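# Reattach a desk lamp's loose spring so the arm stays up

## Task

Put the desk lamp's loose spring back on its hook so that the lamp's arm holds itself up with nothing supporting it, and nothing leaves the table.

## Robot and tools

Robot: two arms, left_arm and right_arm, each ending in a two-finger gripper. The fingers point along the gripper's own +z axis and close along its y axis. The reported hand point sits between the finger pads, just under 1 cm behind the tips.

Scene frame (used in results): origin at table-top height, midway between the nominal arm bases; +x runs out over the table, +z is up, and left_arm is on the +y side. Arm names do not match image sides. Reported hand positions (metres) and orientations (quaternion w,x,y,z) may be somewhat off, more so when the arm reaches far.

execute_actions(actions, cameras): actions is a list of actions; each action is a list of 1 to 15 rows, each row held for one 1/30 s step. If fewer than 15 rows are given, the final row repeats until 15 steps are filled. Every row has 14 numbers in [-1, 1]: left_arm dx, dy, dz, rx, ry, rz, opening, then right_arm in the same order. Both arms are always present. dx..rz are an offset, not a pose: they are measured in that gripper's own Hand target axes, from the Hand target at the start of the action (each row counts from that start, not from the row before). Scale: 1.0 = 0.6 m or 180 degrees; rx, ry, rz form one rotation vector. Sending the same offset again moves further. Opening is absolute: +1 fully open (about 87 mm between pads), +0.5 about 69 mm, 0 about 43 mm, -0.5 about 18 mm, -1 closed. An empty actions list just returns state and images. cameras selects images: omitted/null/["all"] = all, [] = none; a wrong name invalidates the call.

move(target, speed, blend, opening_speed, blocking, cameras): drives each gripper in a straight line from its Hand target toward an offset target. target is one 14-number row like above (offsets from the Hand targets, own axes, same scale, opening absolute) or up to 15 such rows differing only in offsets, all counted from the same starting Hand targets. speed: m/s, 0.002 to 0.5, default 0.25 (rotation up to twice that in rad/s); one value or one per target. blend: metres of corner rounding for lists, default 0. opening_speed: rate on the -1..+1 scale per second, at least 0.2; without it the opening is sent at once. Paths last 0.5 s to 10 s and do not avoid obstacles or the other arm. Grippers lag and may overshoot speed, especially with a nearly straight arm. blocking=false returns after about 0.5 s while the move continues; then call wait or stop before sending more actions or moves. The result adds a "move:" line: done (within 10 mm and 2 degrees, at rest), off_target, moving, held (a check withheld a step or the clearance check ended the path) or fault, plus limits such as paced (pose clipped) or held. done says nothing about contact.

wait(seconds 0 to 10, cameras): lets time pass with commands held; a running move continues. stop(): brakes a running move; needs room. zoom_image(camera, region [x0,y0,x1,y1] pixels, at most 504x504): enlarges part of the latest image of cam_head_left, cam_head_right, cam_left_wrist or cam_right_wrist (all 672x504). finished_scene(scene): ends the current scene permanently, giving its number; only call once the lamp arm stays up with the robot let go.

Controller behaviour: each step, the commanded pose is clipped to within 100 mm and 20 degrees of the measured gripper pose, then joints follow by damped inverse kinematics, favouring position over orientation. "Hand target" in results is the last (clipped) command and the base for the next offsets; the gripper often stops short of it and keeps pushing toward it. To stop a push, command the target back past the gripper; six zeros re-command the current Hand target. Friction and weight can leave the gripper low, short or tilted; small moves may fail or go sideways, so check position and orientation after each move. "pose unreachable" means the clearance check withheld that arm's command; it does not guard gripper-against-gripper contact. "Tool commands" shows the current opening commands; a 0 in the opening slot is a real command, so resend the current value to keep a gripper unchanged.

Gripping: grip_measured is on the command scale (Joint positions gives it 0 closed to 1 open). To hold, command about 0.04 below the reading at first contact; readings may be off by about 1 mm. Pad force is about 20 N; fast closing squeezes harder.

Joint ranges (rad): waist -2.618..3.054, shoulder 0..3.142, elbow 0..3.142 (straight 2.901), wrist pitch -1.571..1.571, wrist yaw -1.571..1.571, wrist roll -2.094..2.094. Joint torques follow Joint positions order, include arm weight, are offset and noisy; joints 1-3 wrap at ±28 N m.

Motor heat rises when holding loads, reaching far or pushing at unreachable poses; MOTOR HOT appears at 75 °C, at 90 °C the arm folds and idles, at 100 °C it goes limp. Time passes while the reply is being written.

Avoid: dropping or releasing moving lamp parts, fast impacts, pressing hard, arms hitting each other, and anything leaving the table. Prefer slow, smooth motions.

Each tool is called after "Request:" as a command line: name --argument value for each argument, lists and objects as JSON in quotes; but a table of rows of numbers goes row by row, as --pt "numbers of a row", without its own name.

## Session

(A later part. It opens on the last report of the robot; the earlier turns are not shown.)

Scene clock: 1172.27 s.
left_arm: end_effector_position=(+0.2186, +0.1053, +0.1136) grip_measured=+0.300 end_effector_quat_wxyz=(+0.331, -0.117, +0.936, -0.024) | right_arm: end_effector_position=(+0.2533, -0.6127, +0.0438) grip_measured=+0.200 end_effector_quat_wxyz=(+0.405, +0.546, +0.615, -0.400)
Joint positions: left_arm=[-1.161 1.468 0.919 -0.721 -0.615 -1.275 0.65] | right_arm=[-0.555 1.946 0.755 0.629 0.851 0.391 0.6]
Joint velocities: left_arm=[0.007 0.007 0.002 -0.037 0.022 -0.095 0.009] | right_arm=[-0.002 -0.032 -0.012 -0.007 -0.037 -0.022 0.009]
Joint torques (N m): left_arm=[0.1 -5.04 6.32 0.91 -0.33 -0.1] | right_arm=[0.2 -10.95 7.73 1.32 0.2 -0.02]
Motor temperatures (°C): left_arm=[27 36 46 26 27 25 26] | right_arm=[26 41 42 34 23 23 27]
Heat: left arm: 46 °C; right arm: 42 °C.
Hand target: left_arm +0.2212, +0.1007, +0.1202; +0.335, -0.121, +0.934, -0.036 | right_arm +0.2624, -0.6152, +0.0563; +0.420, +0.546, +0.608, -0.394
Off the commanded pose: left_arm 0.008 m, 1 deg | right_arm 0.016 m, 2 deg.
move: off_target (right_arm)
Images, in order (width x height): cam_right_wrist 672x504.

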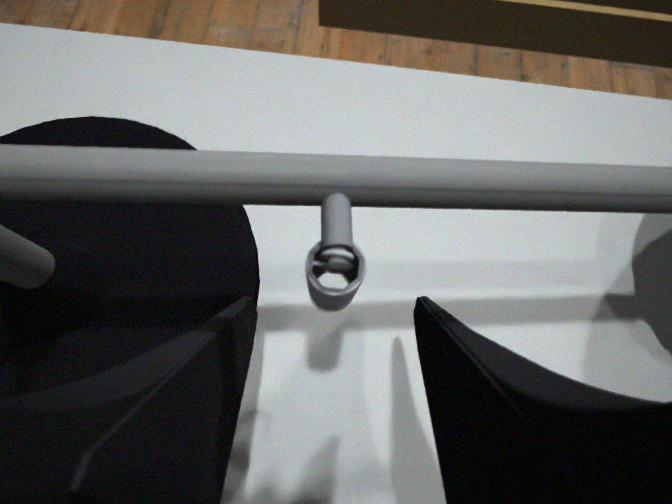

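Request:
move --pt "0 0 0 0 0 0 0.3 -0.0183 -0.0155 -0.1592 0 0 0 0.2" --pt "0 0 0 0 0 0 0.3 -0.2902 0.0518 -0.2492 -0.354 0.2428 -0.3966 0.2" --pt "0 0 0 0 0 0 0.3 -0.2533 0.0882 -0.0673 -0.354 0.2428 -0.3966 0.2" --speed 0.25 --blend '[0.02,0.02,0]'

Scene clock: 1196.33 s.
left_arm: end_effector_position=(+0.2186, +0.1053, +0.1136) grip_measured=+0.300 end_effector_quat_wxyz=(+0.331, -0.117, +0.936, -0.024) | right_arm: end_effector_position=(+0.3196, -0.6258, +0.2021) grip_measured=+0.200 end_effector_quat_wxyz=(+0.164, -0.067, +0.982, -0.063)
Joint positions: left_arm=[-1.161 1.468 0.919 -0.721 -0.615 -1.275 0.65] | right_arm=[-0.746 2.408 2.709 -1.553 -0.155 -0.874 0.6]
Joint velocities: left_arm=[0.007 -0.007 -0.007 -0.007 -0.007 -0.022 -0.006] | right_arm=[-0.002 -0.002 -0.007 0.037 -0.051 0.022 -0.001]
Joint torques (N m): left_arm=[0.13 -5.04 6.31 0.9 -0.33 -0.1] | right_arm=[-0.21 -13.5 9.13 0.72 -0.18 -0.13]
Motor temperatures (°C): left_arm=[27 36 46 26 27 25 26] | right_arm=[26 46 43 34 23 23 27]
Heat: left arm: 46 °C; right arm: 46 °C.
Hand target: left_arm +0.2212, +0.1007, +0.1202; +0.335, -0.121, +0.934, -0.036 | right_arm +0.3218, -0.6265, +0.2115; +0.105, -0.072, +0.992, +0.006
Off the commanded pose: left_arm 0.008 m, 1 deg | right_arm 0.010 m, 11 deg.
joint sent to its limit (right arm) — joint 4 (wrist pitch), lower limit. The joint targets are off in position and orientation.
move: off_target (right_arm)

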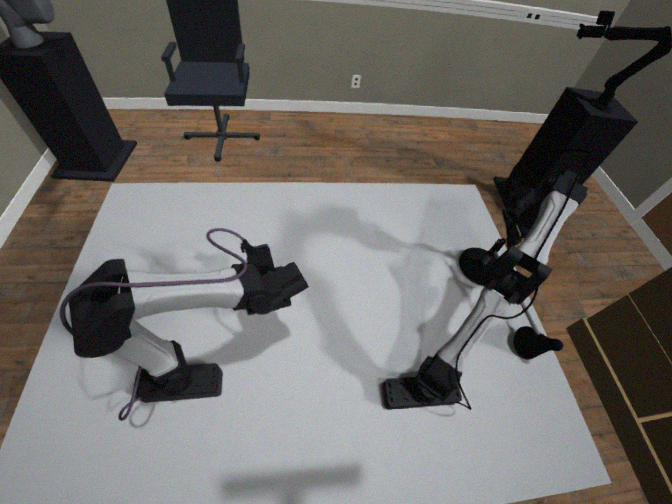

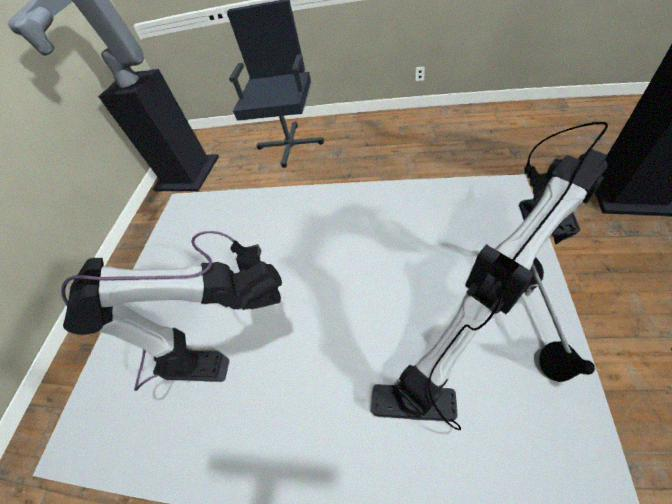

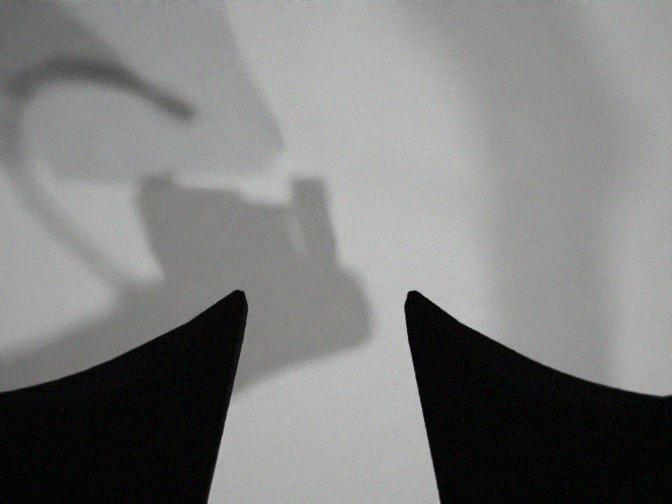

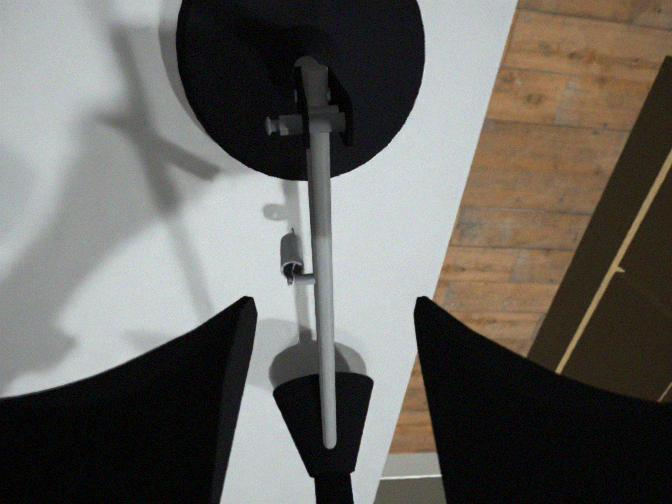

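Request:
move --target '[0,0,0,0,0,0,0.3,0.017,0.007,0.0842,0,0,0,0.2]' --speed 0.15 --cameras '["cam_right_wrist"]'

Scene clock: 1231.00 s.
left_arm: end_effector_position=(+0.2186, +0.1053, +0.1136) grip_measured=+0.300 end_effector_quat_wxyz=(+0.331, -0.117, +0.936, -0.024) | right_arm: end_effector_position=(+0.3206, -0.6265, +0.1648) grip_measured=+0.200 end_effector_quat_wxyz=(+0.135, -0.065, +0.988, -0.031)
Joint positions: left_arm=[-1.161 1.468 0.919 -0.721 -0.615 -1.275 0.65] | right_arm=[-0.746 2.481 2.695 -1.553 -0.157 -0.876 0.6]
Joint velocities: left_arm=[-0.002 -0.007 0.012 0.022 -0.11 -0.007 -0.006] | right_arm=[0.017 0.002 0.007 0.022 0.007 -0.081 -0.001]
Joint torques (N m): left_arm=[0.12 -5.04 6.34 0.91 -0.33 -0.1] | right_arm=[0.44 -13.09 5.59 0.57 -0.19 -0.14]
Motor temperatures (°C): left_arm=[27 36 46 26 27 25 26] | right_arm=[26 56 45 32 23 23 26]
Heat: left arm: 46 °C; right arm: 56 °C.
Hand target: left_arm +0.2212, +0.1007, +0.1202; +0.335, -0.121, +0.934, -0.036 | right_arm +0.3221, -0.6218, +0.1597; +0.105, -0.072, +0.992, +0.007
Off the commanded pose: left_arm 0.008 m, 1 deg | right_arm 0.007 m, 6 deg.
joint sent to its limit (right arm) — joint 4 (wrist pitch), lower limit. The joint targets are off in orientation, not in position.
move: off_target (right_arm)
Images, in order (width x height): cam_right_wrist 672x504.

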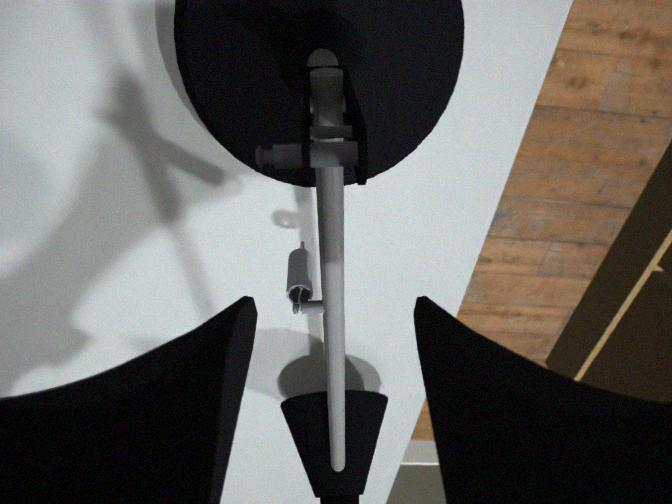

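Request:
zoom_image --camera "cam_right_wrist" --region '[236, 100, 396, 340]'

Request:
zoom_image --camera "cam_right_wrist" --region '[266, 220, 356, 330]'

Scaled by 2.100 from the camera's 672x504 image, which has a finer 960x720 frame.

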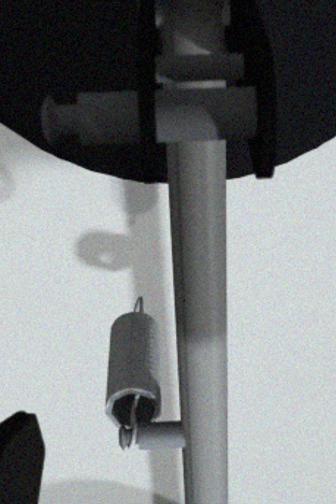

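Scaled by 4.582 from the camera's 672x504 image, which has a finer 960x720 frame.

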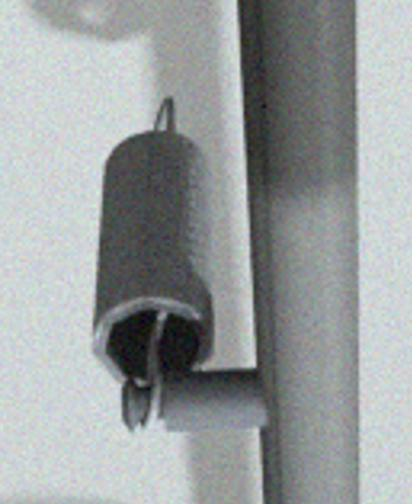

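Request:
move --target '[0,0,0,0,0,0,0.3,0.0165,0.001,0.0815,0,0,0,0.2]' --speed 0.12 --cameras '["cam_right_wrist"]'

Scene clock: 1247.77 s.
left_arm: end_effector_position=(+0.2186, +0.1053, +0.1136) grip_measured=+0.300 end_effector_quat_wxyz=(+0.331, -0.117, +0.936, -0.024) | right_arm: end_effector_position=(+0.3165, -0.6223, +0.1140) grip_measured=+0.200 end_effector_quat_wxyz=(+0.102, -0.063, +0.993, +0.007)
Joint positions: left_arm=[-1.161 1.468 0.919 -0.721 -0.615 -1.275 0.65] | right_arm=[-0.746 2.5 2.525 -1.466 -0.158 -0.879 0.6]
Joint velocities: left_arm=[-0.002 0.012 0.002 -0.007 0.022 -0.125 0.012] | right_arm=[0.032 -0.007 0.002 0.022 -0.022 0.022 -0.001]
Joint torques (N m): left_arm=[0.13 -5.04 6.32 0.91 -0.34 -0.09] | right_arm=[0.62 -13.65 5.86 0.67 -0.2 -0.15]
Motor temperatures (°C): left_arm=[27 36 46 26 27 25 26] | right_arm=[26 58 43 31 23 23 26]
Heat: left arm: 46 °C; right arm: 58 °C.
Hand target: left_arm +0.2212, +0.1007, +0.1202; +0.335, -0.121, +0.934, -0.036 | right_arm +0.3226, -0.6205, +0.1097; +0.106, -0.073, +0.992, +0.007
Off the commanded pose: left_arm 0.008 m, 1 deg | right_arm 0.007 m, 1 deg.
move: done
Images, in order (width x height): cam_right_wrist 672x504.

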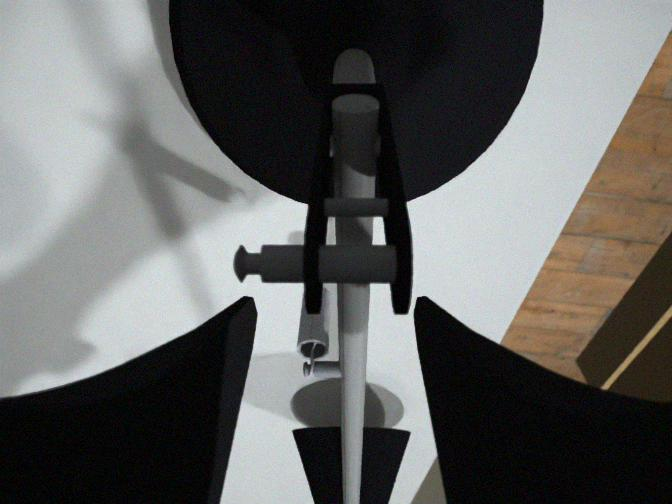

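Request:
zoom_image --camera "cam_right_wrist" --region '[216, 170, 436, 390]'

Scaled by 2.291 from the camera's 672x504 image, which has a finer 960x720 frame.

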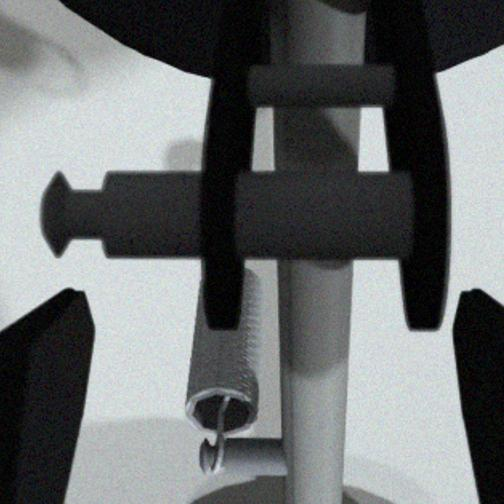

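Request:
move --target '[0,0,0,0,0,0,0.3,0.0027,0,0.0165,0,0,0,0.2]' --speed 0.08 --cameras '["cam_right_wrist"]'

Request:
move --target '[0,0,0,0,0,0,0.3,0,0,0,0,0,0,-0.5]' --speed 0.08 --opening_speed 0.8 --cameras '["cam_right_wrist"]'

Scene clock: 1265.10 s.
left_arm: end_effector_position=(+0.2186, +0.1053, +0.1136) grip_measured=+0.300 end_effector_quat_wxyz=(+0.331, -0.117, +0.936, -0.024) | right_arm: end_effector_position=(+0.3171, -0.6223, +0.0965) grip_measured=+0.200 end_effector_quat_wxyz=(+0.097, -0.063, +0.993, +0.012)
Joint positions: left_arm=[-1.161 1.468 0.919 -0.721 -0.615 -1.275 0.65] | right_arm=[-0.746 2.5 2.454 -1.41 -0.159 -0.879 0.6]
Joint velocities: left_arm=[0.007 0.017 -0.037 -0.022 -0.037 0.022 0.004] | right_arm=[-0.007 0.017 0.002 0.037 -0.022 0.007 -0.001]
Joint torques (N m): left_arm=[0.13 -5.03 6.34 0.91 -0.34 -0.1] | right_arm=[0.65 -15.54 5.56 0.64 -0.2 -0.14]
Motor temperatures (°C): left_arm=[27 36 46 26 27 25 26] | right_arm=[26 56 43 31 23 23 26]
Heat: left arm: 46 °C; right arm: 56 °C.
Hand target: left_arm +0.2212, +0.1007, +0.1202; +0.335, -0.121, +0.934, -0.036 | right_arm +0.3230, -0.6202, +0.0995; +0.106, -0.073, +0.992, +0.007
Off the commanded pose: left_arm 0.008 m, 1 deg | right_arm 0.007 m, 2 deg.
move: done
Images, in order (width x height): cam_right_wrist 672x504.

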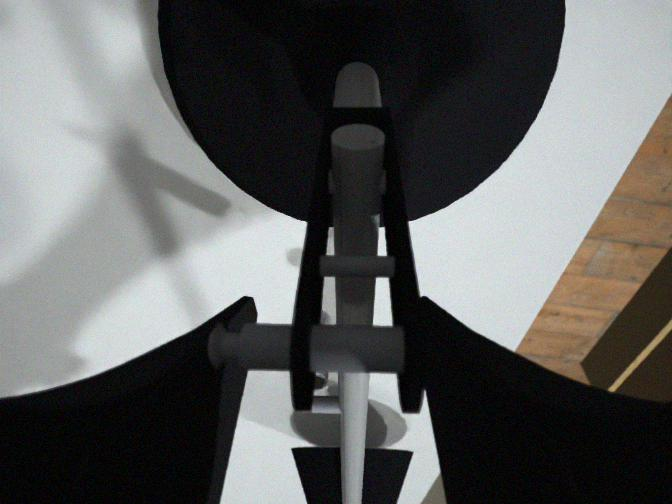

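Scene clock: 1266.20 s.
left_arm: end_effector_position=(+0.2186, +0.1053, +0.1136) grip_measured=+0.300 end_effector_quat_wxyz=(+0.331, -0.117, +0.936, -0.024) | right_arm: end_effector_position=(+0.3184, -0.6247, +0.0966) grip_measured=-0.500 end_effector_quat_wxyz=(+0.099, -0.064, +0.993, +0.007)
Joint positions: left_arm=[-1.161 1.468 0.919 -0.721 -0.615 -1.275 0.65] | right_arm=[-0.746 2.5 2.454 -1.4 -0.155 -0.882 0.25]
Joint velocities: left_arm=[0.017 0.017 -0.002 -0.007 -0.095 -0.022 0.001] | right_arm=[0.017 -0.002 -0.002 -0.007 -0.022 -0.066 -0.01]
Joint torques (N m): left_arm=[0.13 -5.03 6.32 0.91 -0.33 -0.1] | right_arm=[0.68 -15.57 5.5 0.56 -0.24 -0.11]
Motor temperatures (°C): left_arm=[27 36 46 26 27 25 26] | right_arm=[26 56 43 31 23 23 26]
Heat: left arm: 46 °C; right arm: 56 °C.
Hand target: left_arm +0.2212, +0.1007, +0.1202; +0.335, -0.121, +0.934, -0.036 | right_arm +0.3229, -0.6202, +0.0995; +0.105, -0.073, +0.992, +0.007
Off the commanded pose: left_arm 0.008 m, 1 deg | right_arm 0.007 m, 1 deg.
move: done
Images, in order (width x height): cam_right_wrist 672x504.

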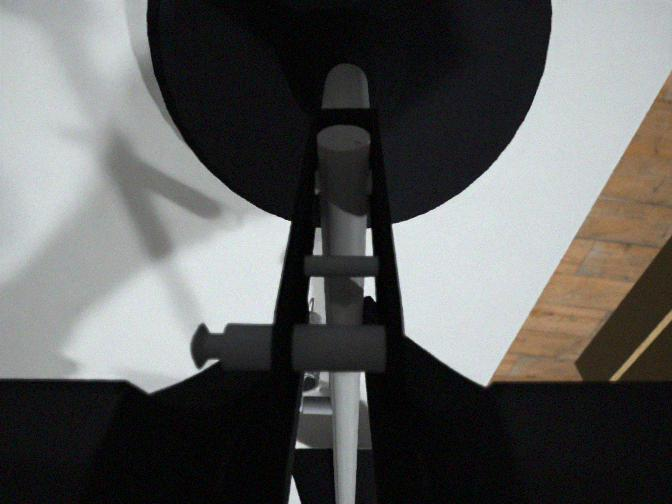

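Request:
move --target '[0,0,0,0,0,0,0.3,-0.0033,0,-0.0167,0,0,0,-0.5]' --speed 0.08 --cameras '[]'

Request:
move --target '[0,0,0,0,0,0,0.3,0,0,0,0,0,0,-0.75]' --speed 0.08 --opening_speed 0.5 --cameras '["cam_right_wrist", "cam_head_right"]'

Scene clock: 1270.43 s.
left_arm: end_effector_position=(+0.2186, +0.1053, +0.1136) grip_measured=+0.300 end_effector_quat_wxyz=(+0.331, -0.117, +0.936, -0.024) | right_arm: end_effector_position=(+0.3189, -0.6249, +0.1028) grip_measured=-0.500 end_effector_quat_wxyz=(+0.101, -0.065, +0.993, +0.005)
Joint positions: left_arm=[-1.161 1.468 0.919 -0.721 -0.615 -1.275 0.65] | right_arm=[-0.746 2.5 2.479 -1.418 -0.155 -0.882 0.25]
Joint velocities: left_arm=[-0.012 -0.002 -0.007 0.022 -0.007 -0.022 -0.009] | right_arm=[0.002 -0.007 0.002 0.066 -0.037 0.037 -0.001]
Joint torques (N m): left_arm=[0.13 -5.03 6.32 0.91 -0.33 -0.09] | right_arm=[0.61 -14.01 9.98 0.26 -0.23 -0.11]
Motor temperatures (°C): left_arm=[27 36 46 26 27 25 26] | right_arm=[26 56 43 31 23 23 26]
Heat: left arm: 46 °C; right arm: 56 °C.
Hand target: left_arm +0.2212, +0.1007, +0.1202; +0.335, -0.121, +0.934, -0.036 | right_arm +0.3229, -0.6205, +0.1099; +0.106, -0.073, +0.992, +0.007
Off the commanded pose: left_arm 0.008 m, 1 deg | right_arm 0.009 m, 1 deg.
move: done
No camera images: "cameras" was empty.

Scene clock: 1271.13 s.
left_arm: end_effector_position=(+0.2186, +0.1053, +0.1136) grip_measured=+0.300 end_effector_quat_wxyz=(+0.331, -0.117, +0.936, -0.024) | right_arm: end_effector_position=(+0.3190, -0.6273, +0.1029) grip_measured=-0.669 end_effector_quat_wxyz=(+0.101, -0.068, +0.993, -0.001)
Joint positions: left_arm=[-1.161 1.468 0.919 -0.721 -0.615 -1.275 0.65] | right_arm=[-0.746 2.5 2.479 -1.412 -0.147 -0.889 0.165]
Joint velocities: left_arm=[0.012 -0.007 -0.007 -0.066 -0.007 -0.007 -0.001] | right_arm=[-0.002 -0.002 -0.002 -0.022 -0.022 -0.051 -0.015]
Joint torques (N m): left_arm=[0.13 -5.03 6.32 0.91 -0.33 -0.1] | right_arm=[0.61 -14.08 9.85 0.2 -0.31 -0.04]
Motor temperatures (°C): left_arm=[27 36 46 26 27 25 26] | right_arm=[26 56 43 31 23 23 26]
Heat: left arm: 46 °C; right arm: 56 °C.
Hand target: left_arm +0.2212, +0.1007, +0.1202; +0.335, -0.121, +0.934, -0.036 | right_arm +0.3229, -0.6205, +0.1099; +0.106, -0.073, +0.992, +0.007
Off the commanded pose: left_arm 0.008 m, 1 deg | right_arm 0.010 m, 1 deg.
move: done
Images, in order (width x height): cam_head_right 672x504, cam_right_wrist 672x504.

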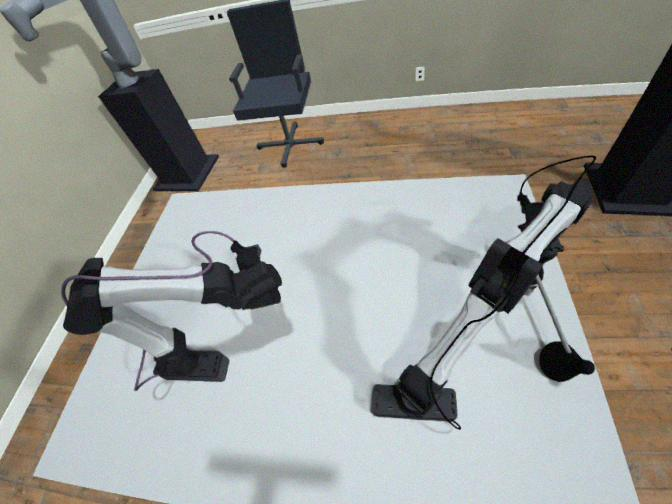

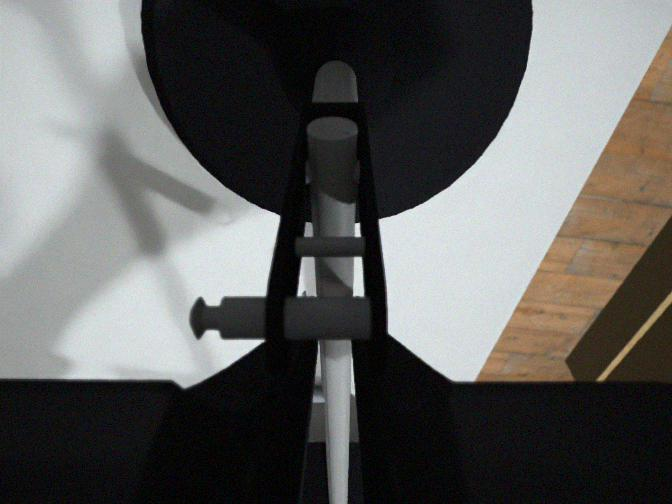

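Request:
move --target '[0,0,0,0,0,0,0.3,-0.0765,0.4103,0.0015,0,0,0,-0.75]' --speed 0.12

Scene clock: 1281.87 s.
left_arm: end_effector_position=(+0.2186, +0.1053, +0.1136) grip_measured=+0.300 end_effector_quat_wxyz=(+0.331, -0.117, +0.936, -0.024) | right_arm: end_effector_position=(+0.3352, -0.3878, +0.1014) grip_measured=-0.669 end_effector_quat_wxyz=(+0.089, -0.069, +0.993, -0.018)
Joint positions: left_arm=[-1.161 1.468 0.919 -0.721 -0.615 -1.275 0.65] | right_arm=[-0.223 1.961 1.587 -1.016 -0.02 -0.377 0.165]
Joint velocities: left_arm=[-0.007 -0.007 -0.002 -0.066 0.022 0.066 -0.004] | right_arm=[-0.012 -0.007 -0.007 0.066 -0.037 0.022 0.002]
Joint torques (N m): left_arm=[0.13 -5.05 6.31 0.9 -0.33 -0.1] | right_arm=[1.33 -15.95 6.43 0.32 -0.55 0.13]
Motor temperatures (°C): left_arm=[27 36 46 26 27 25 26] | right_arm=[26 58 44 30 23 23 26]
Heat: left arm: 46 °C; right arm: 58 °C.
Hand target: left_arm +0.2212, +0.1007, +0.1202; +0.335, -0.121, +0.934, -0.036 | right_arm +0.3318, -0.3705, +0.1192; +0.106, -0.073, +0.992, +0.003
Off the commanded pose: left_arm 0.008 m, 1 deg | right_arm 0.024 m, 3 deg.
move: off_target (right_arm)

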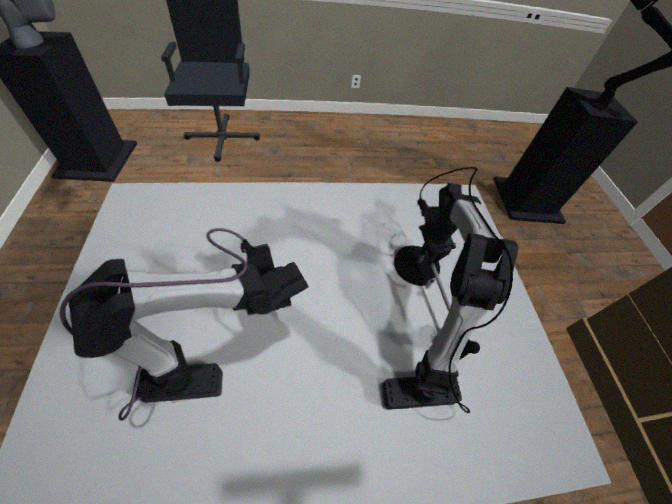

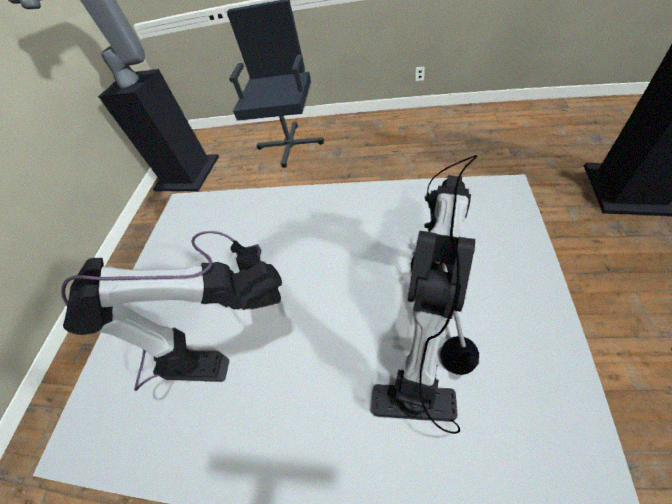

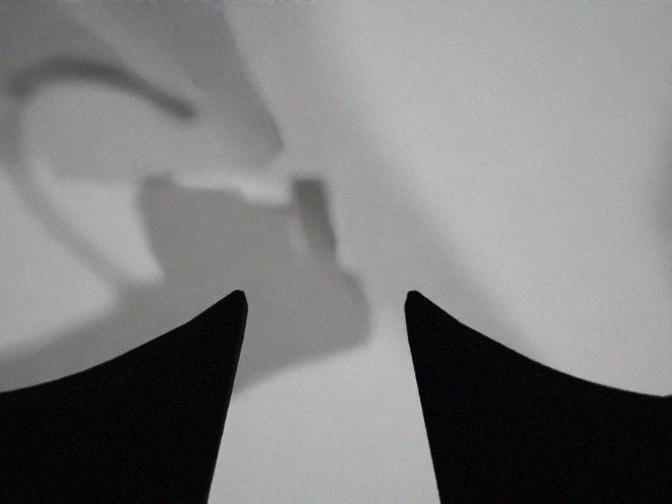

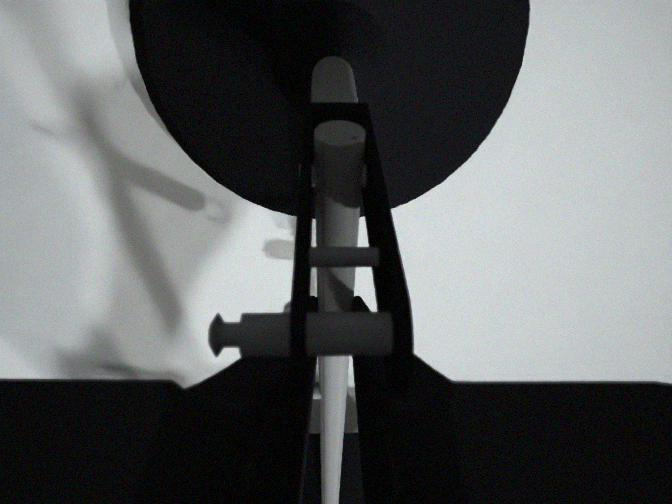

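Request:
execute_actions --actions '[]'

Scene clock: 1308.00 s.
left_arm: end_effector_position=(+0.2186, +0.1053, +0.1136) grip_measured=+0.300 end_effector_quat_wxyz=(+0.331, -0.117, +0.936, -0.024) | right_arm: end_effector_position=(+0.3351, -0.3879, +0.1015) grip_measured=-0.669 end_effector_quat_wxyz=(+0.089, -0.069, +0.993, -0.018)
Joint positions: left_arm=[-1.161 1.468 0.919 -0.721 -0.615 -1.275 0.65] | right_arm=[-0.223 1.961 1.587 -1.016 -0.02 -0.377 0.165]
Joint velocities: left_arm=[-0.002 0.002 -0.012 -0.037 -0.007 -0.022 -0.001] | right_arm=[0.002 0.012 -0.007 0.066 0.007 -0.022 0.012]
Joint torques (N m): left_arm=[0.13 -5.03 6.31 0.91 -0.33 -0.09] | right_arm=[1.35 -15.94 6.45 0.32 -0.56 0.12]
Motor temperatures (°C): left_arm=[27 36 46 26 27 25 26] | right_arm=[26 63 43 30 23 24 27]
Heat: left arm: 46 °C; right arm: 63 °C.
Hand target: left_arm +0.2212, +0.1007, +0.1202; +0.335, -0.121, +0.934, -0.036 | right_arm +0.3318, -0.3705, +0.1192; +0.106, -0.073, +0.992, +0.003
Tool commands: left_gripper/opening=+0.3 right_gripper/opening=-0.75
Off the commanded pose: left_arm 0.008 m, 1 deg | right_arm 0.025 m, 3 deg.

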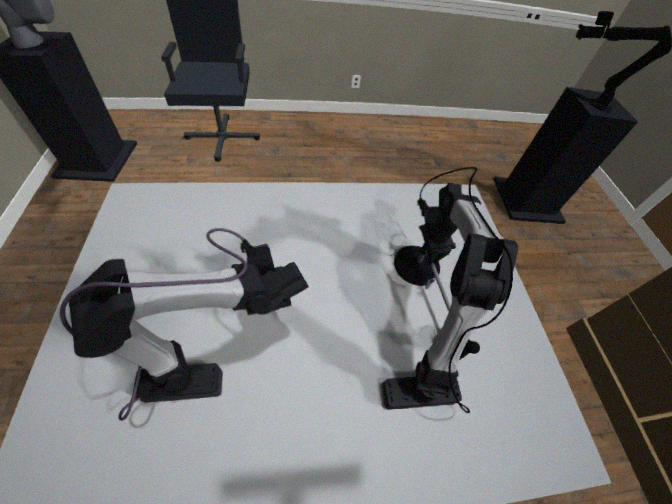

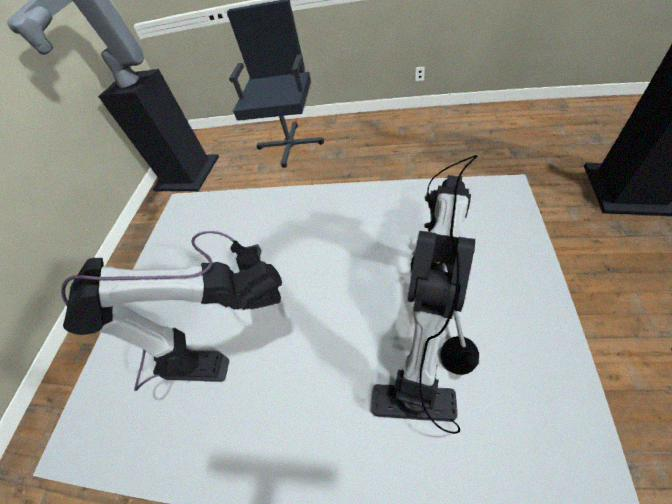

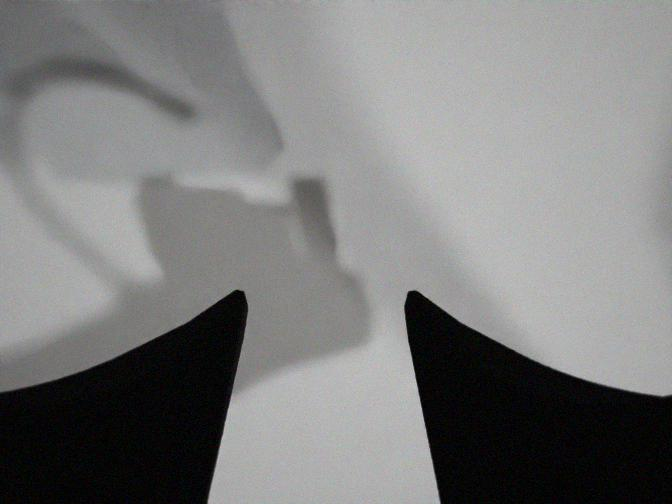

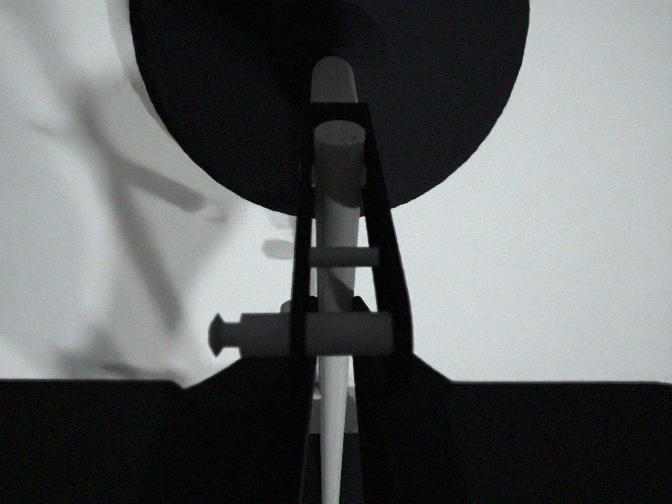

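Request:
move --target '[0,0,0,0,0,0,0.3,-0.1229,0.5376,0.0212,0,0,0,-0.75]' --speed 0.12 --cameras '["cam_head_left","cam_head_right","cam_right_wrist"]'

Scene clock: 1406.97 s.
left_arm: end_effector_position=(+0.2186, +0.1053, +0.1136) grip_measured=+0.300 end_effector_quat_wxyz=(+0.331, -0.117, +0.936, -0.024) | right_arm: end_effector_position=(+0.3585, -0.0627, +0.1030) grip_measured=-0.669 end_effector_quat_wxyz=(+0.091, -0.072, +0.993, -0.035)
Joint positions: left_arm=[-1.161 1.468 0.919 -0.721 -0.615 -1.275 0.65] | right_arm=[0.563 2.328 2.169 -1.281 0.146 0.393 0.165]
Joint velocities: left_arm=[0.007 -0.032 -0.037 0.022 -0.007 -0.066 0.004] | right_arm=[0.037 0.002 -0.002 -0.066 0.007 -0.051 -0.002]
Joint torques (N m): left_arm=[0.12 -5.04 6.32 0.9 -0.34 -0.09] | right_arm=[1.46 -14.38 12.66 0.5 -0.36 0.11]
Motor temperatures (°C): left_arm=[27 35 46 26 27 25 26] | right_arm=[27 70 42 28 24 24 27]
Heat: left arm: 46 °C; right arm: 70 °C.
Hand target: left_arm +0.2212, +0.1007, +0.1202; +0.335, -0.121, +0.934, -0.036 | right_arm +0.3616, -0.0410, +0.1215; +0.110, -0.073, +0.991, +0.000
Off the commanded pose: left_arm 0.008 m, 1 deg | right_arm 0.028 m, 5 deg.
move: off_target (right_arm)
Images, in order (width x height): cam_head_left 672x504, cam_head_right 672x504, cam_right_wrist 672x504.

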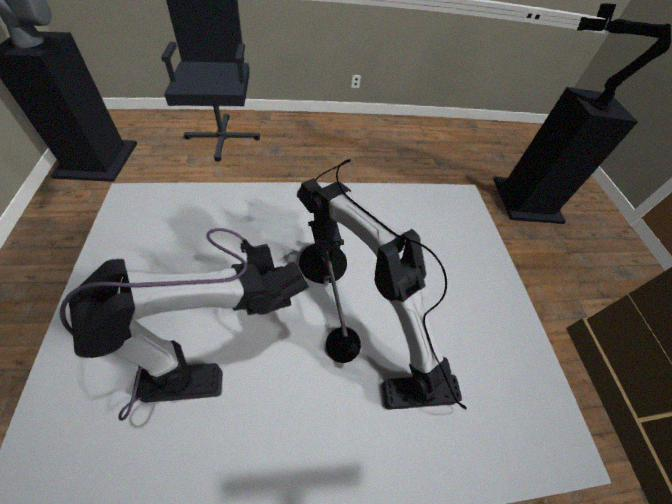

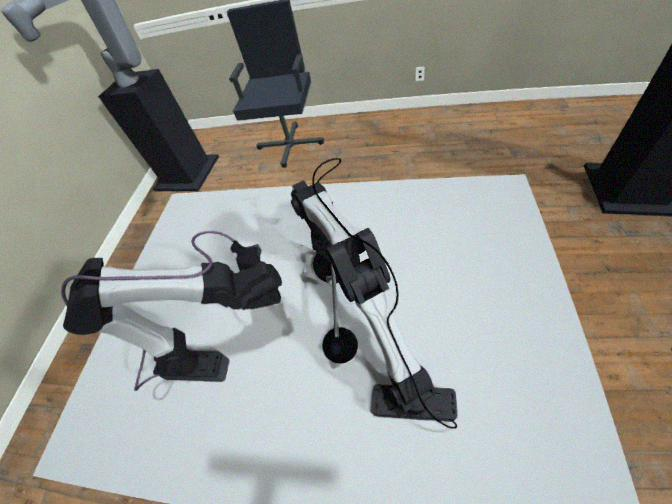

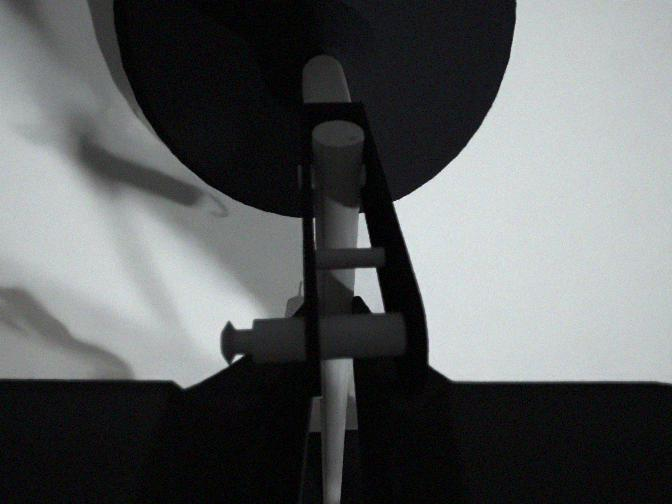

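Request:
move --target '[0,0,0,0,0,0,0.3,0.0122,-0.0255,0.0216,0,0,0,-0.75]' --speed 0.08 --cameras '[]'

Request:
move --target '[0,0,0,0,0,0,0.3,0,0,0,0,0,0,-0.3]' --opening_speed 0.6 --cameras '["cam_right_wrist"]'

Scene clock: 1414.50 s.
left_arm: end_effector_position=(+0.2186, +0.1053, +0.1136) grip_measured=+0.300 end_effector_quat_wxyz=(+0.331, -0.117, +0.936, -0.024) | right_arm: end_effector_position=(+0.3580, -0.0632, +0.1012) grip_measured=-0.669 end_effector_quat_wxyz=(+0.099, -0.069, +0.992, -0.023)
Joint positions: left_arm=[-1.161 1.468 0.919 -0.721 -0.615 -1.275 0.65] | right_arm=[0.557 2.287 2.093 -1.219 0.13 0.39 0.165]
Joint velocities: left_arm=[0.002 -0.002 0.002 -0.007 0.007 0.066 -0.009] | right_arm=[-0.007 -0.012 -0.007 -0.022 -0.051 -0.066 0.012]
Joint torques (N m): left_arm=[0.13 -5.04 6.32 0.91 -0.33 -0.09] | right_arm=[-0.28 -15.62 5.18 0.86 -0.21 -0.11]
Motor temperatures (°C): left_arm=[27 35 46 26 27 25 26] | right_arm=[27 71 44 28 24 24 27]
Heat: left arm: 46 °C; right arm: 71 °C.
Hand target: left_arm +0.2212, +0.1007, +0.1202; +0.335, -0.121, +0.934, -0.036 | right_arm +0.3592, -0.0569, +0.1073; +0.110, -0.073, +0.991, +0.000
Off the commanded pose: left_arm 0.008 m, 1 deg | right_arm 0.009 m, 3 deg.
move: off_target (right_arm)
No camera images: "cameras" was empty.

Scene clock: 1415.50 s.
left_arm: end_effector_position=(+0.2186, +0.1053, +0.1136) grip_measured=+0.300 end_effector_quat_wxyz=(+0.331, -0.117, +0.936, -0.024) | right_arm: end_effector_position=(+0.3576, -0.0585, +0.0999) grip_measured=-0.300 end_effector_quat_wxyz=(+0.097, -0.071, +0.993, -0.010)
Joint positions: left_arm=[-1.161 1.468 0.919 -0.721 -0.615 -1.275 0.65] | right_arm=[0.557 2.287 2.088 -1.206 0.105 0.388 0.35]
Joint velocities: left_arm=[-0.002 -0.007 0.007 0.007 0.022 0.051 -0.001] | right_arm=[0.002 -0.017 -0.007 0.022 0.022 -0.051 0.001]
Joint torques (N m): left_arm=[0.12 -5.03 6.31 0.91 -0.34 -0.09] | right_arm=[-0.32 -15.75 5.46 0.76 0.04 -0.11]
Motor temperatures (°C): left_arm=[27 35 46 26 27 25 26] | right_arm=[27 71 44 28 24 24 27]
Heat: left arm: 46 °C; right arm: 71 °C.
Hand target: left_arm +0.2212, +0.1007, +0.1202; +0.335, -0.121, +0.934, -0.036 | right_arm +0.3592, -0.0569, +0.1073; +0.110, -0.073, +0.991, +0.000
Off the commanded pose: left_arm 0.008 m, 1 deg | right_arm 0.008 m, 2 deg.
move: done
Images, in order (width x height): cam_right_wrist 672x504.

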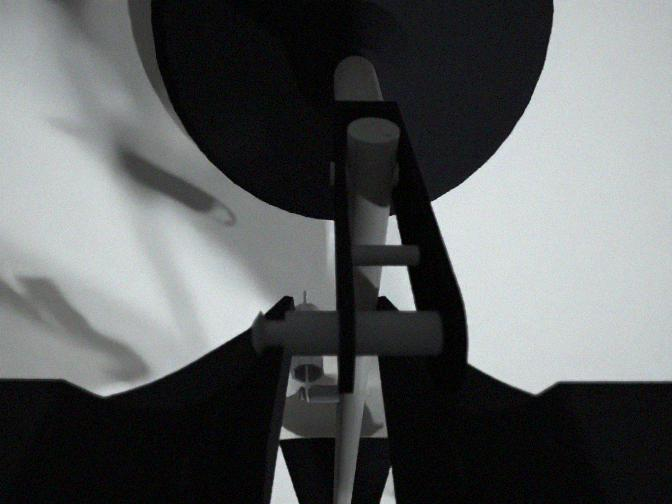

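Request:
move --target '[0,0,0,0,0,0,0.3,-0.0581,-0.0043,-0.2599,0,0,0,-0.3]' --speed 0.15 --cameras '["cam_right_wrist"]'

Scene clock: 1425.50 s.
left_arm: end_effector_position=(+0.2186, +0.1053, +0.1136) grip_measured=+0.300 end_effector_quat_wxyz=(+0.331, -0.117, +0.936, -0.024) | right_arm: end_effector_position=(+0.3632, -0.0544, +0.2531) grip_measured=-0.300 end_effector_quat_wxyz=(+0.206, -0.068, +0.975, +0.048)
Joint positions: left_arm=[-1.161 1.468 0.919 -0.721 -0.615 -1.275 0.65] | right_arm=[0.557 2.254 2.647 -1.548 0.1 0.379 0.35]
Joint velocities: left_arm=[-0.017 0.027 -0.007 -0.007 -0.022 -0.007 0.001] | right_arm=[-0.002 -0.002 0.012 -0.051 -0.037 0.007 0.006]
Joint torques (N m): left_arm=[0.12 -5.04 6.31 0.91 -0.34 -0.1] | right_arm=[-0.66 -13.96 8.35 0.83 0.02 -0.17]
Motor temperatures (°C): left_arm=[27 35 46 26 27 25 26] | right_arm=[26 69 43 28 23 24 27]
Heat: left arm: 46 °C; right arm: 69 °C.
Hand target: left_arm +0.2212, +0.1007, +0.1202; +0.335, -0.121, +0.934, -0.036 | right_arm +0.3613, -0.0575, +0.2677; +0.110, -0.072, +0.991, +0.000
Off the commanded pose: left_arm 0.008 m, 1 deg | right_arm 0.015 m, 12 deg.
joint sent to its limit (right arm) — joint 4 (wrist pitch), lower limit. The joint targets are off in orientation, not in position.
move: off_target (right_arm)
Images, in order (width x height): cam_right_wrist 672x504.

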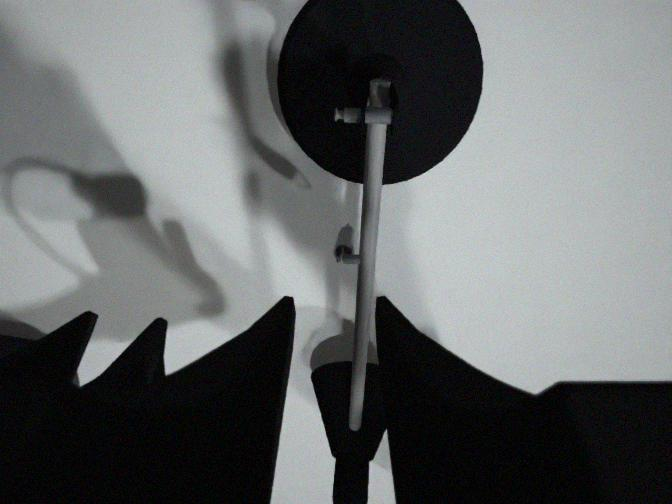

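Request:
move --target '[-0.1362,0.1044,-0.1272,0,0,0,0.3,0.0615,0.0058,0.2598,0,0,0,-0.3]' --speed 0.15 --cameras '["cam_right_wrist"]'

Scene clock: 1505.77 s.
left_arm: end_effector_position=(+0.2196, +0.1794, +0.2139) grip_measured=+0.300 end_effector_quat_wxyz=(+0.333, -0.117, +0.935, -0.027) | right_arm: end_effector_position=(+0.3555, -0.0590, +0.1096) grip_measured=-0.300 end_effector_quat_wxyz=(+0.106, -0.076, +0.991, -0.003)
Joint positions: left_arm=[-0.99 1.149 1.076 -1.082 -0.557 -1.08 0.65] | right_arm=[0.557 2.251 2.065 -1.197 0.099 0.378 0.35]
Joint velocities: left_arm=[-0.002 0.002 0.007 0.037 -0.007 -0.081 0.001] | right_arm=[-0.027 0.007 -0.007 -0.007 -0.095 -0.007 0.001]
Joint torques (N m): left_arm=[0.88 -3.02 7.57 0.98 -0.22 -0.03] | right_arm=[-0.01 -12.62 6.26 0.75 0.1 0.04]
Motor temperatures (°C): left_arm=[27 35 46 26 27 25 26] | right_arm=[26 66 44 29 23 24 26]
Heat: left arm: 46 °C; right arm: 66 °C.
Hand target: left_arm +0.2215, +0.1785, +0.2231; +0.336, -0.120, +0.933, -0.036 | right_arm +0.3571, -0.0563, +0.1069; +0.110, -0.073, +0.991, +0.000
Off the commanded pose: left_arm 0.007 m, 1 deg | right_arm 0.005 m, 1 deg.
move: done
Images, in order (width x height): cam_right_wrist 672x504.

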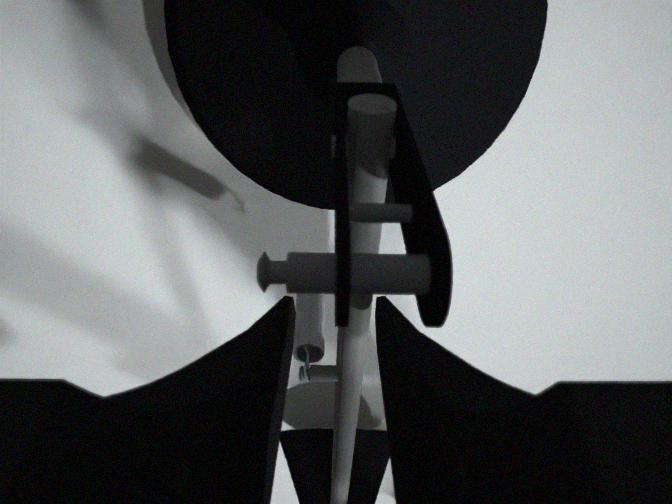

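Request:
move --target '[0,0,0,0,0,0,0.3,0.0019,-0.0051,0.0201,0,0,0,-0.3]' --speed 0.1 --cameras '[]'

Request:
move --target '[0,0,0,0,0,0,0.3,0,0,0,0,0,0,-0.75]' --opening_speed 0.6 --cameras '[]'

Request:
move --target '[0,0,0,0,0,0,0.3,-0.0425,0.2065,-0.0281,0,0,0,-0.75]' --speed 0.12 --cameras '["cam_head_left","cam_right_wrist"]'

Scene clock: 1513.77 s.
left_arm: end_effector_position=(+0.2193, +0.1795, +0.2138) grip_measured=+0.300 end_effector_quat_wxyz=(+0.332, -0.116, +0.936, -0.026) | right_arm: end_effector_position=(+0.3564, -0.0584, +0.0982) grip_measured=-0.300 end_effector_quat_wxyz=(+0.107, -0.076, +0.991, -0.002)
Joint positions: left_arm=[-0.99 1.149 1.076 -1.083 -0.556 -1.079 0.65] | right_arm=[0.557 2.251 2.019 -1.149 0.099 0.378 0.35]
Joint velocities: left_arm=[-0.002 -0.002 -0.012 0.095 -0.051 0.051 0.004] | right_arm=[-0.007 0.002 -0.007 0.037 0.037 0.007 -0.004]
Joint torques (N m): left_arm=[0.9 -3.02 7.57 0.99 -0.23 -0.03] | right_arm=[-0.68 -12.75 5.85 0.8 0.08 -0.05]
Motor temperatures (°C): left_arm=[27 35 46 26 27 25 26] | right_arm=[26 68 44 28 23 24 26]
Heat: left arm: 46 °C; right arm: 68 °C.
Hand target: left_arm +0.2215, +0.1786, +0.2230; +0.336, -0.120, +0.933, -0.036 | right_arm +0.3588, -0.0593, +0.0949; +0.109, -0.073, +0.991, +0.000
Off the commanded pose: left_arm 0.010 m, 1 deg | right_arm 0.004 m, 0 deg.
move: done
No camera images: "cameras" was empty.

Scene clock: 1514.73 s.
left_arm: end_effector_position=(+0.2193, +0.1795, +0.2138) grip_measured=+0.300 end_effector_quat_wxyz=(+0.332, -0.116, +0.936, -0.026) | right_arm: end_effector_position=(+0.3576, -0.0635, +0.0982) grip_measured=-0.665 end_effector_quat_wxyz=(+0.108, -0.073, +0.991, -0.011)
Joint positions: left_arm=[-0.99 1.149 1.076 -1.083 -0.556 -1.079 0.65] | right_arm=[0.552 2.251 2.019 -1.155 0.115 0.378 0.167]
Joint velocities: left_arm=[-0.007 -0.002 0.017 0.037 0.037 0.022 -0.014] | right_arm=[-0.002 -0.002 -0.012 -0.007 0.066 0.007 0.002]
Joint torques (N m): left_arm=[0.88 -3.03 7.57 0.98 -0.24 -0.03] | right_arm=[-0.24 -12.72 5.91 0.84 -0.09 -0.04]
Motor temperatures (°C): left_arm=[27 35 46 26 27 25 26] | right_arm=[26 68 44 28 23 24 26]
Heat: left arm: 46 °C; right arm: 68 °C.
Hand target: left_arm +0.2215, +0.1786, +0.2230; +0.336, -0.120, +0.933, -0.036 | right_arm +0.3589, -0.0593, +0.0949; +0.110, -0.073, +0.991, +0.000
Off the commanded pose: left_arm 0.010 m, 1 deg | right_arm 0.005 m, 1 deg.
move: done
No camera images: "cameras" was empty.

Scene clock: 1516.30 s.
left_arm: end_effector_position=(+0.2193, +0.1795, +0.2138) grip_measured=+0.300 end_effector_quat_wxyz=(+0.332, -0.116, +0.936, -0.026) | right_arm: end_effector_position=(+0.3609, +0.0340, +0.1005) grip_measured=-0.665 end_effector_quat_wxyz=(+0.133, -0.074, +0.988, -0.019)
Joint positions: left_arm=[-0.99 1.149 1.076 -1.083 -0.556 -1.079 0.65] | right_arm=[0.729 2.677 2.806 -1.506 0.189 0.544 0.167]
Joint velocities: left_arm=[0.007 -0.007 -0.007 -0.007 -0.007 -0.022 -0.001] | right_arm=[-0.007 -0.012 -0.012 -0.037 -0.037 0.037 -0.012]
Joint torques (N m): left_arm=[0.88 -3.02 7.57 0.99 -0.23 -0.03] | right_arm=[2.09 -15.68 11.44 1.09 -0.41 0.23]
Motor temperatures (°C): left_arm=[27 35 47 26 27 25 26] | right_arm=[26 68 45 28 23 24 26]
Heat: left arm: 47 °C; right arm: 68 °C.
Hand target: left_arm +0.2215, +0.1786, +0.2230; +0.336, -0.120, +0.933, -0.036 | right_arm +0.3636, +0.0673, +0.1163; +0.111, -0.073, +0.991, -0.001
Off the commanded pose: left_arm 0.010 m, 1 deg | right_arm 0.036 m, 4 deg.
elbow stopped short (right arm): the move would have taken joint 3 (elbow) straighter than the controller allows.
move: off_target (right_arm)
Images, in order (width x height): cam_head_left 672x504, cam_right_wrist 672x504.

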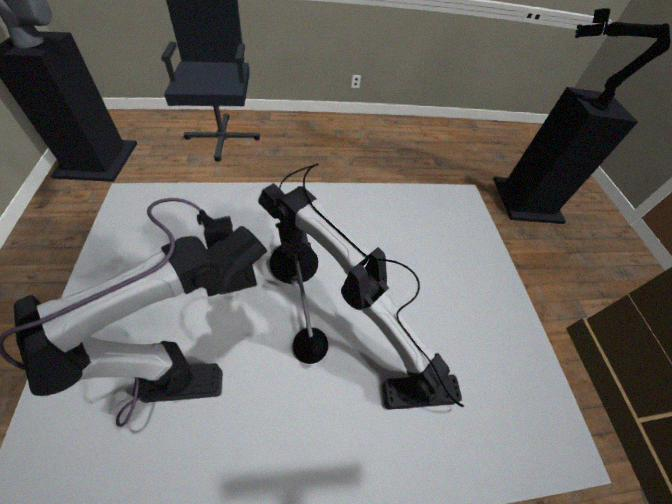

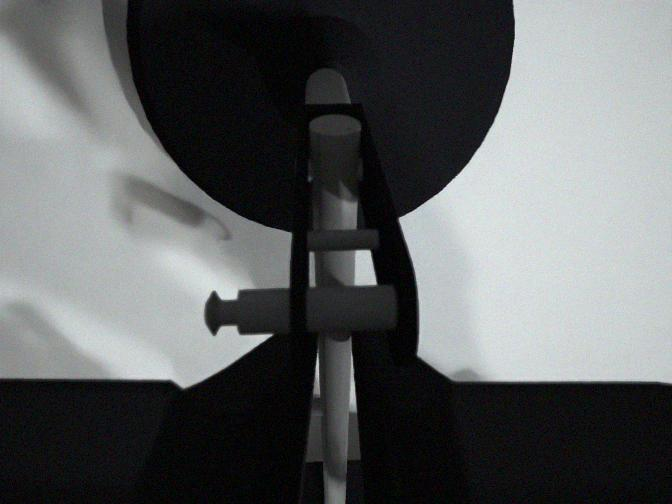

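Request:
move --target '[0,0,0,0,0,0,0.3,0.0162,-0.0486,0.0245,0,0,0,-0.75]' --speed 0.08 --cameras '[]'

Request:
move --target '[0,0,0,0,0,0,0.3,0,0,0,0,0,0,-0.3]' --opening_speed 0.6 --cameras '["cam_right_wrist"]'

Scene clock: 1528.37 s.
left_arm: end_effector_position=(+0.2193, +0.1795, +0.2137) grip_measured=+0.300 end_effector_quat_wxyz=(+0.332, -0.116, +0.936, -0.026) | right_arm: end_effector_position=(+0.3610, +0.0331, +0.0994) grip_measured=-0.665 end_effector_quat_wxyz=(+0.123, -0.072, +0.990, -0.009)
Joint positions: left_arm=[-0.99 1.149 1.076 -1.083 -0.555 -1.079 0.65] | right_arm=[0.717 2.688 2.824 -1.517 0.158 0.541 0.167]
Joint velocities: left_arm=[-0.007 -0.007 -0.002 -0.051 0.007 -0.022 -0.014] | right_arm=[0.012 -0.002 -0.012 0.022 -0.051 -0.022 -0.002]
Joint torques (N m): left_arm=[0.88 -3.02 7.57 0.99 -0.24 -0.03] | right_arm=[-0.55 -13.5 9.61 0.54 -0.17 -0.09]
Motor temperatures (°C): left_arm=[27 34 47 26 27 25 26] | right_arm=[26 68 48 29 23 24 26]
Heat: left arm: 47 °C; right arm: 68 °C.
Hand target: left_arm +0.2215, +0.1786, +0.2230; +0.336, -0.120, +0.933, -0.036 | right_arm +0.3614, +0.0375, +0.1001; +0.111, -0.073, +0.991, +0.000
Off the commanded pose: left_arm 0.010 m, 1 deg | right_arm 0.004 m, 2 deg.
elbow stopped short (right arm): the move would have taken joint 3 (elbow) straighter than the controller allows.
move: done
No camera images: "cameras" was empty.

Scene clock: 1529.33 s.
left_arm: end_effector_position=(+0.2193, +0.1795, +0.2137) grip_measured=+0.300 end_effector_quat_wxyz=(+0.332, -0.116, +0.936, -0.026) | right_arm: end_effector_position=(+0.3584, +0.0362, +0.0993) grip_measured=-0.300 end_effector_quat_wxyz=(+0.116, -0.073, +0.991, +0.000)
Joint positions: left_arm=[-0.99 1.149 1.076 -1.083 -0.555 -1.079 0.65] | right_arm=[0.717 2.688 2.824 -1.517 0.135 0.54 0.35]
Joint velocities: left_arm=[-0.012 -0.007 -0.017 -0.007 0.007 -0.037 0.004] | right_arm=[-0.002 -0.027 0.002 -0.022 -0.037 0.022 -0.001]
Joint torques (N m): left_arm=[0.88 -3.02 7.57 0.99 -0.24 -0.03] | right_arm=[-0.55 -13.5 9.58 0.54 0.04 -0.08]
Motor temperatures (°C): left_arm=[27 34 47 26 27 25 26] | right_arm=[26 68 48 29 23 24 26]
Heat: left arm: 47 °C; right arm: 68 °C.
Hand target: left_arm +0.2215, +0.1786, +0.2230; +0.336, -0.120, +0.933, -0.036 | right_arm +0.3614, +0.0374, +0.1001; +0.111, -0.073, +0.991, -0.001
Off the commanded pose: left_arm 0.010 m, 1 deg | right_arm 0.003 m, 1 deg.
elbow stopped short (right arm): the move would have taken joint 3 (elbow) straighter than the controller allows.
move: done
Images, in order (width x height): cam_right_wrist 672x504.

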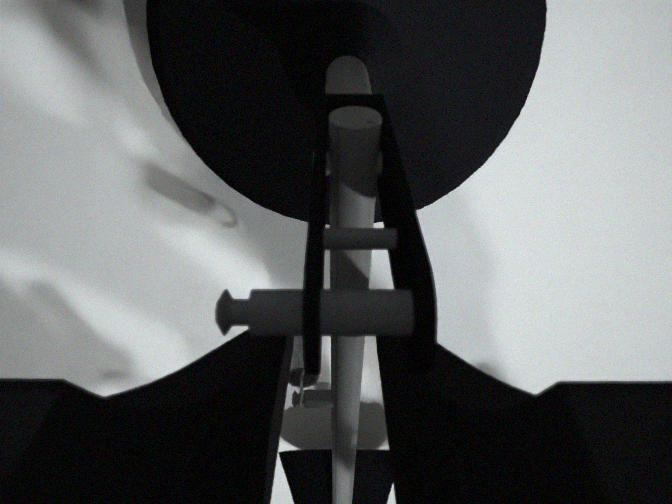

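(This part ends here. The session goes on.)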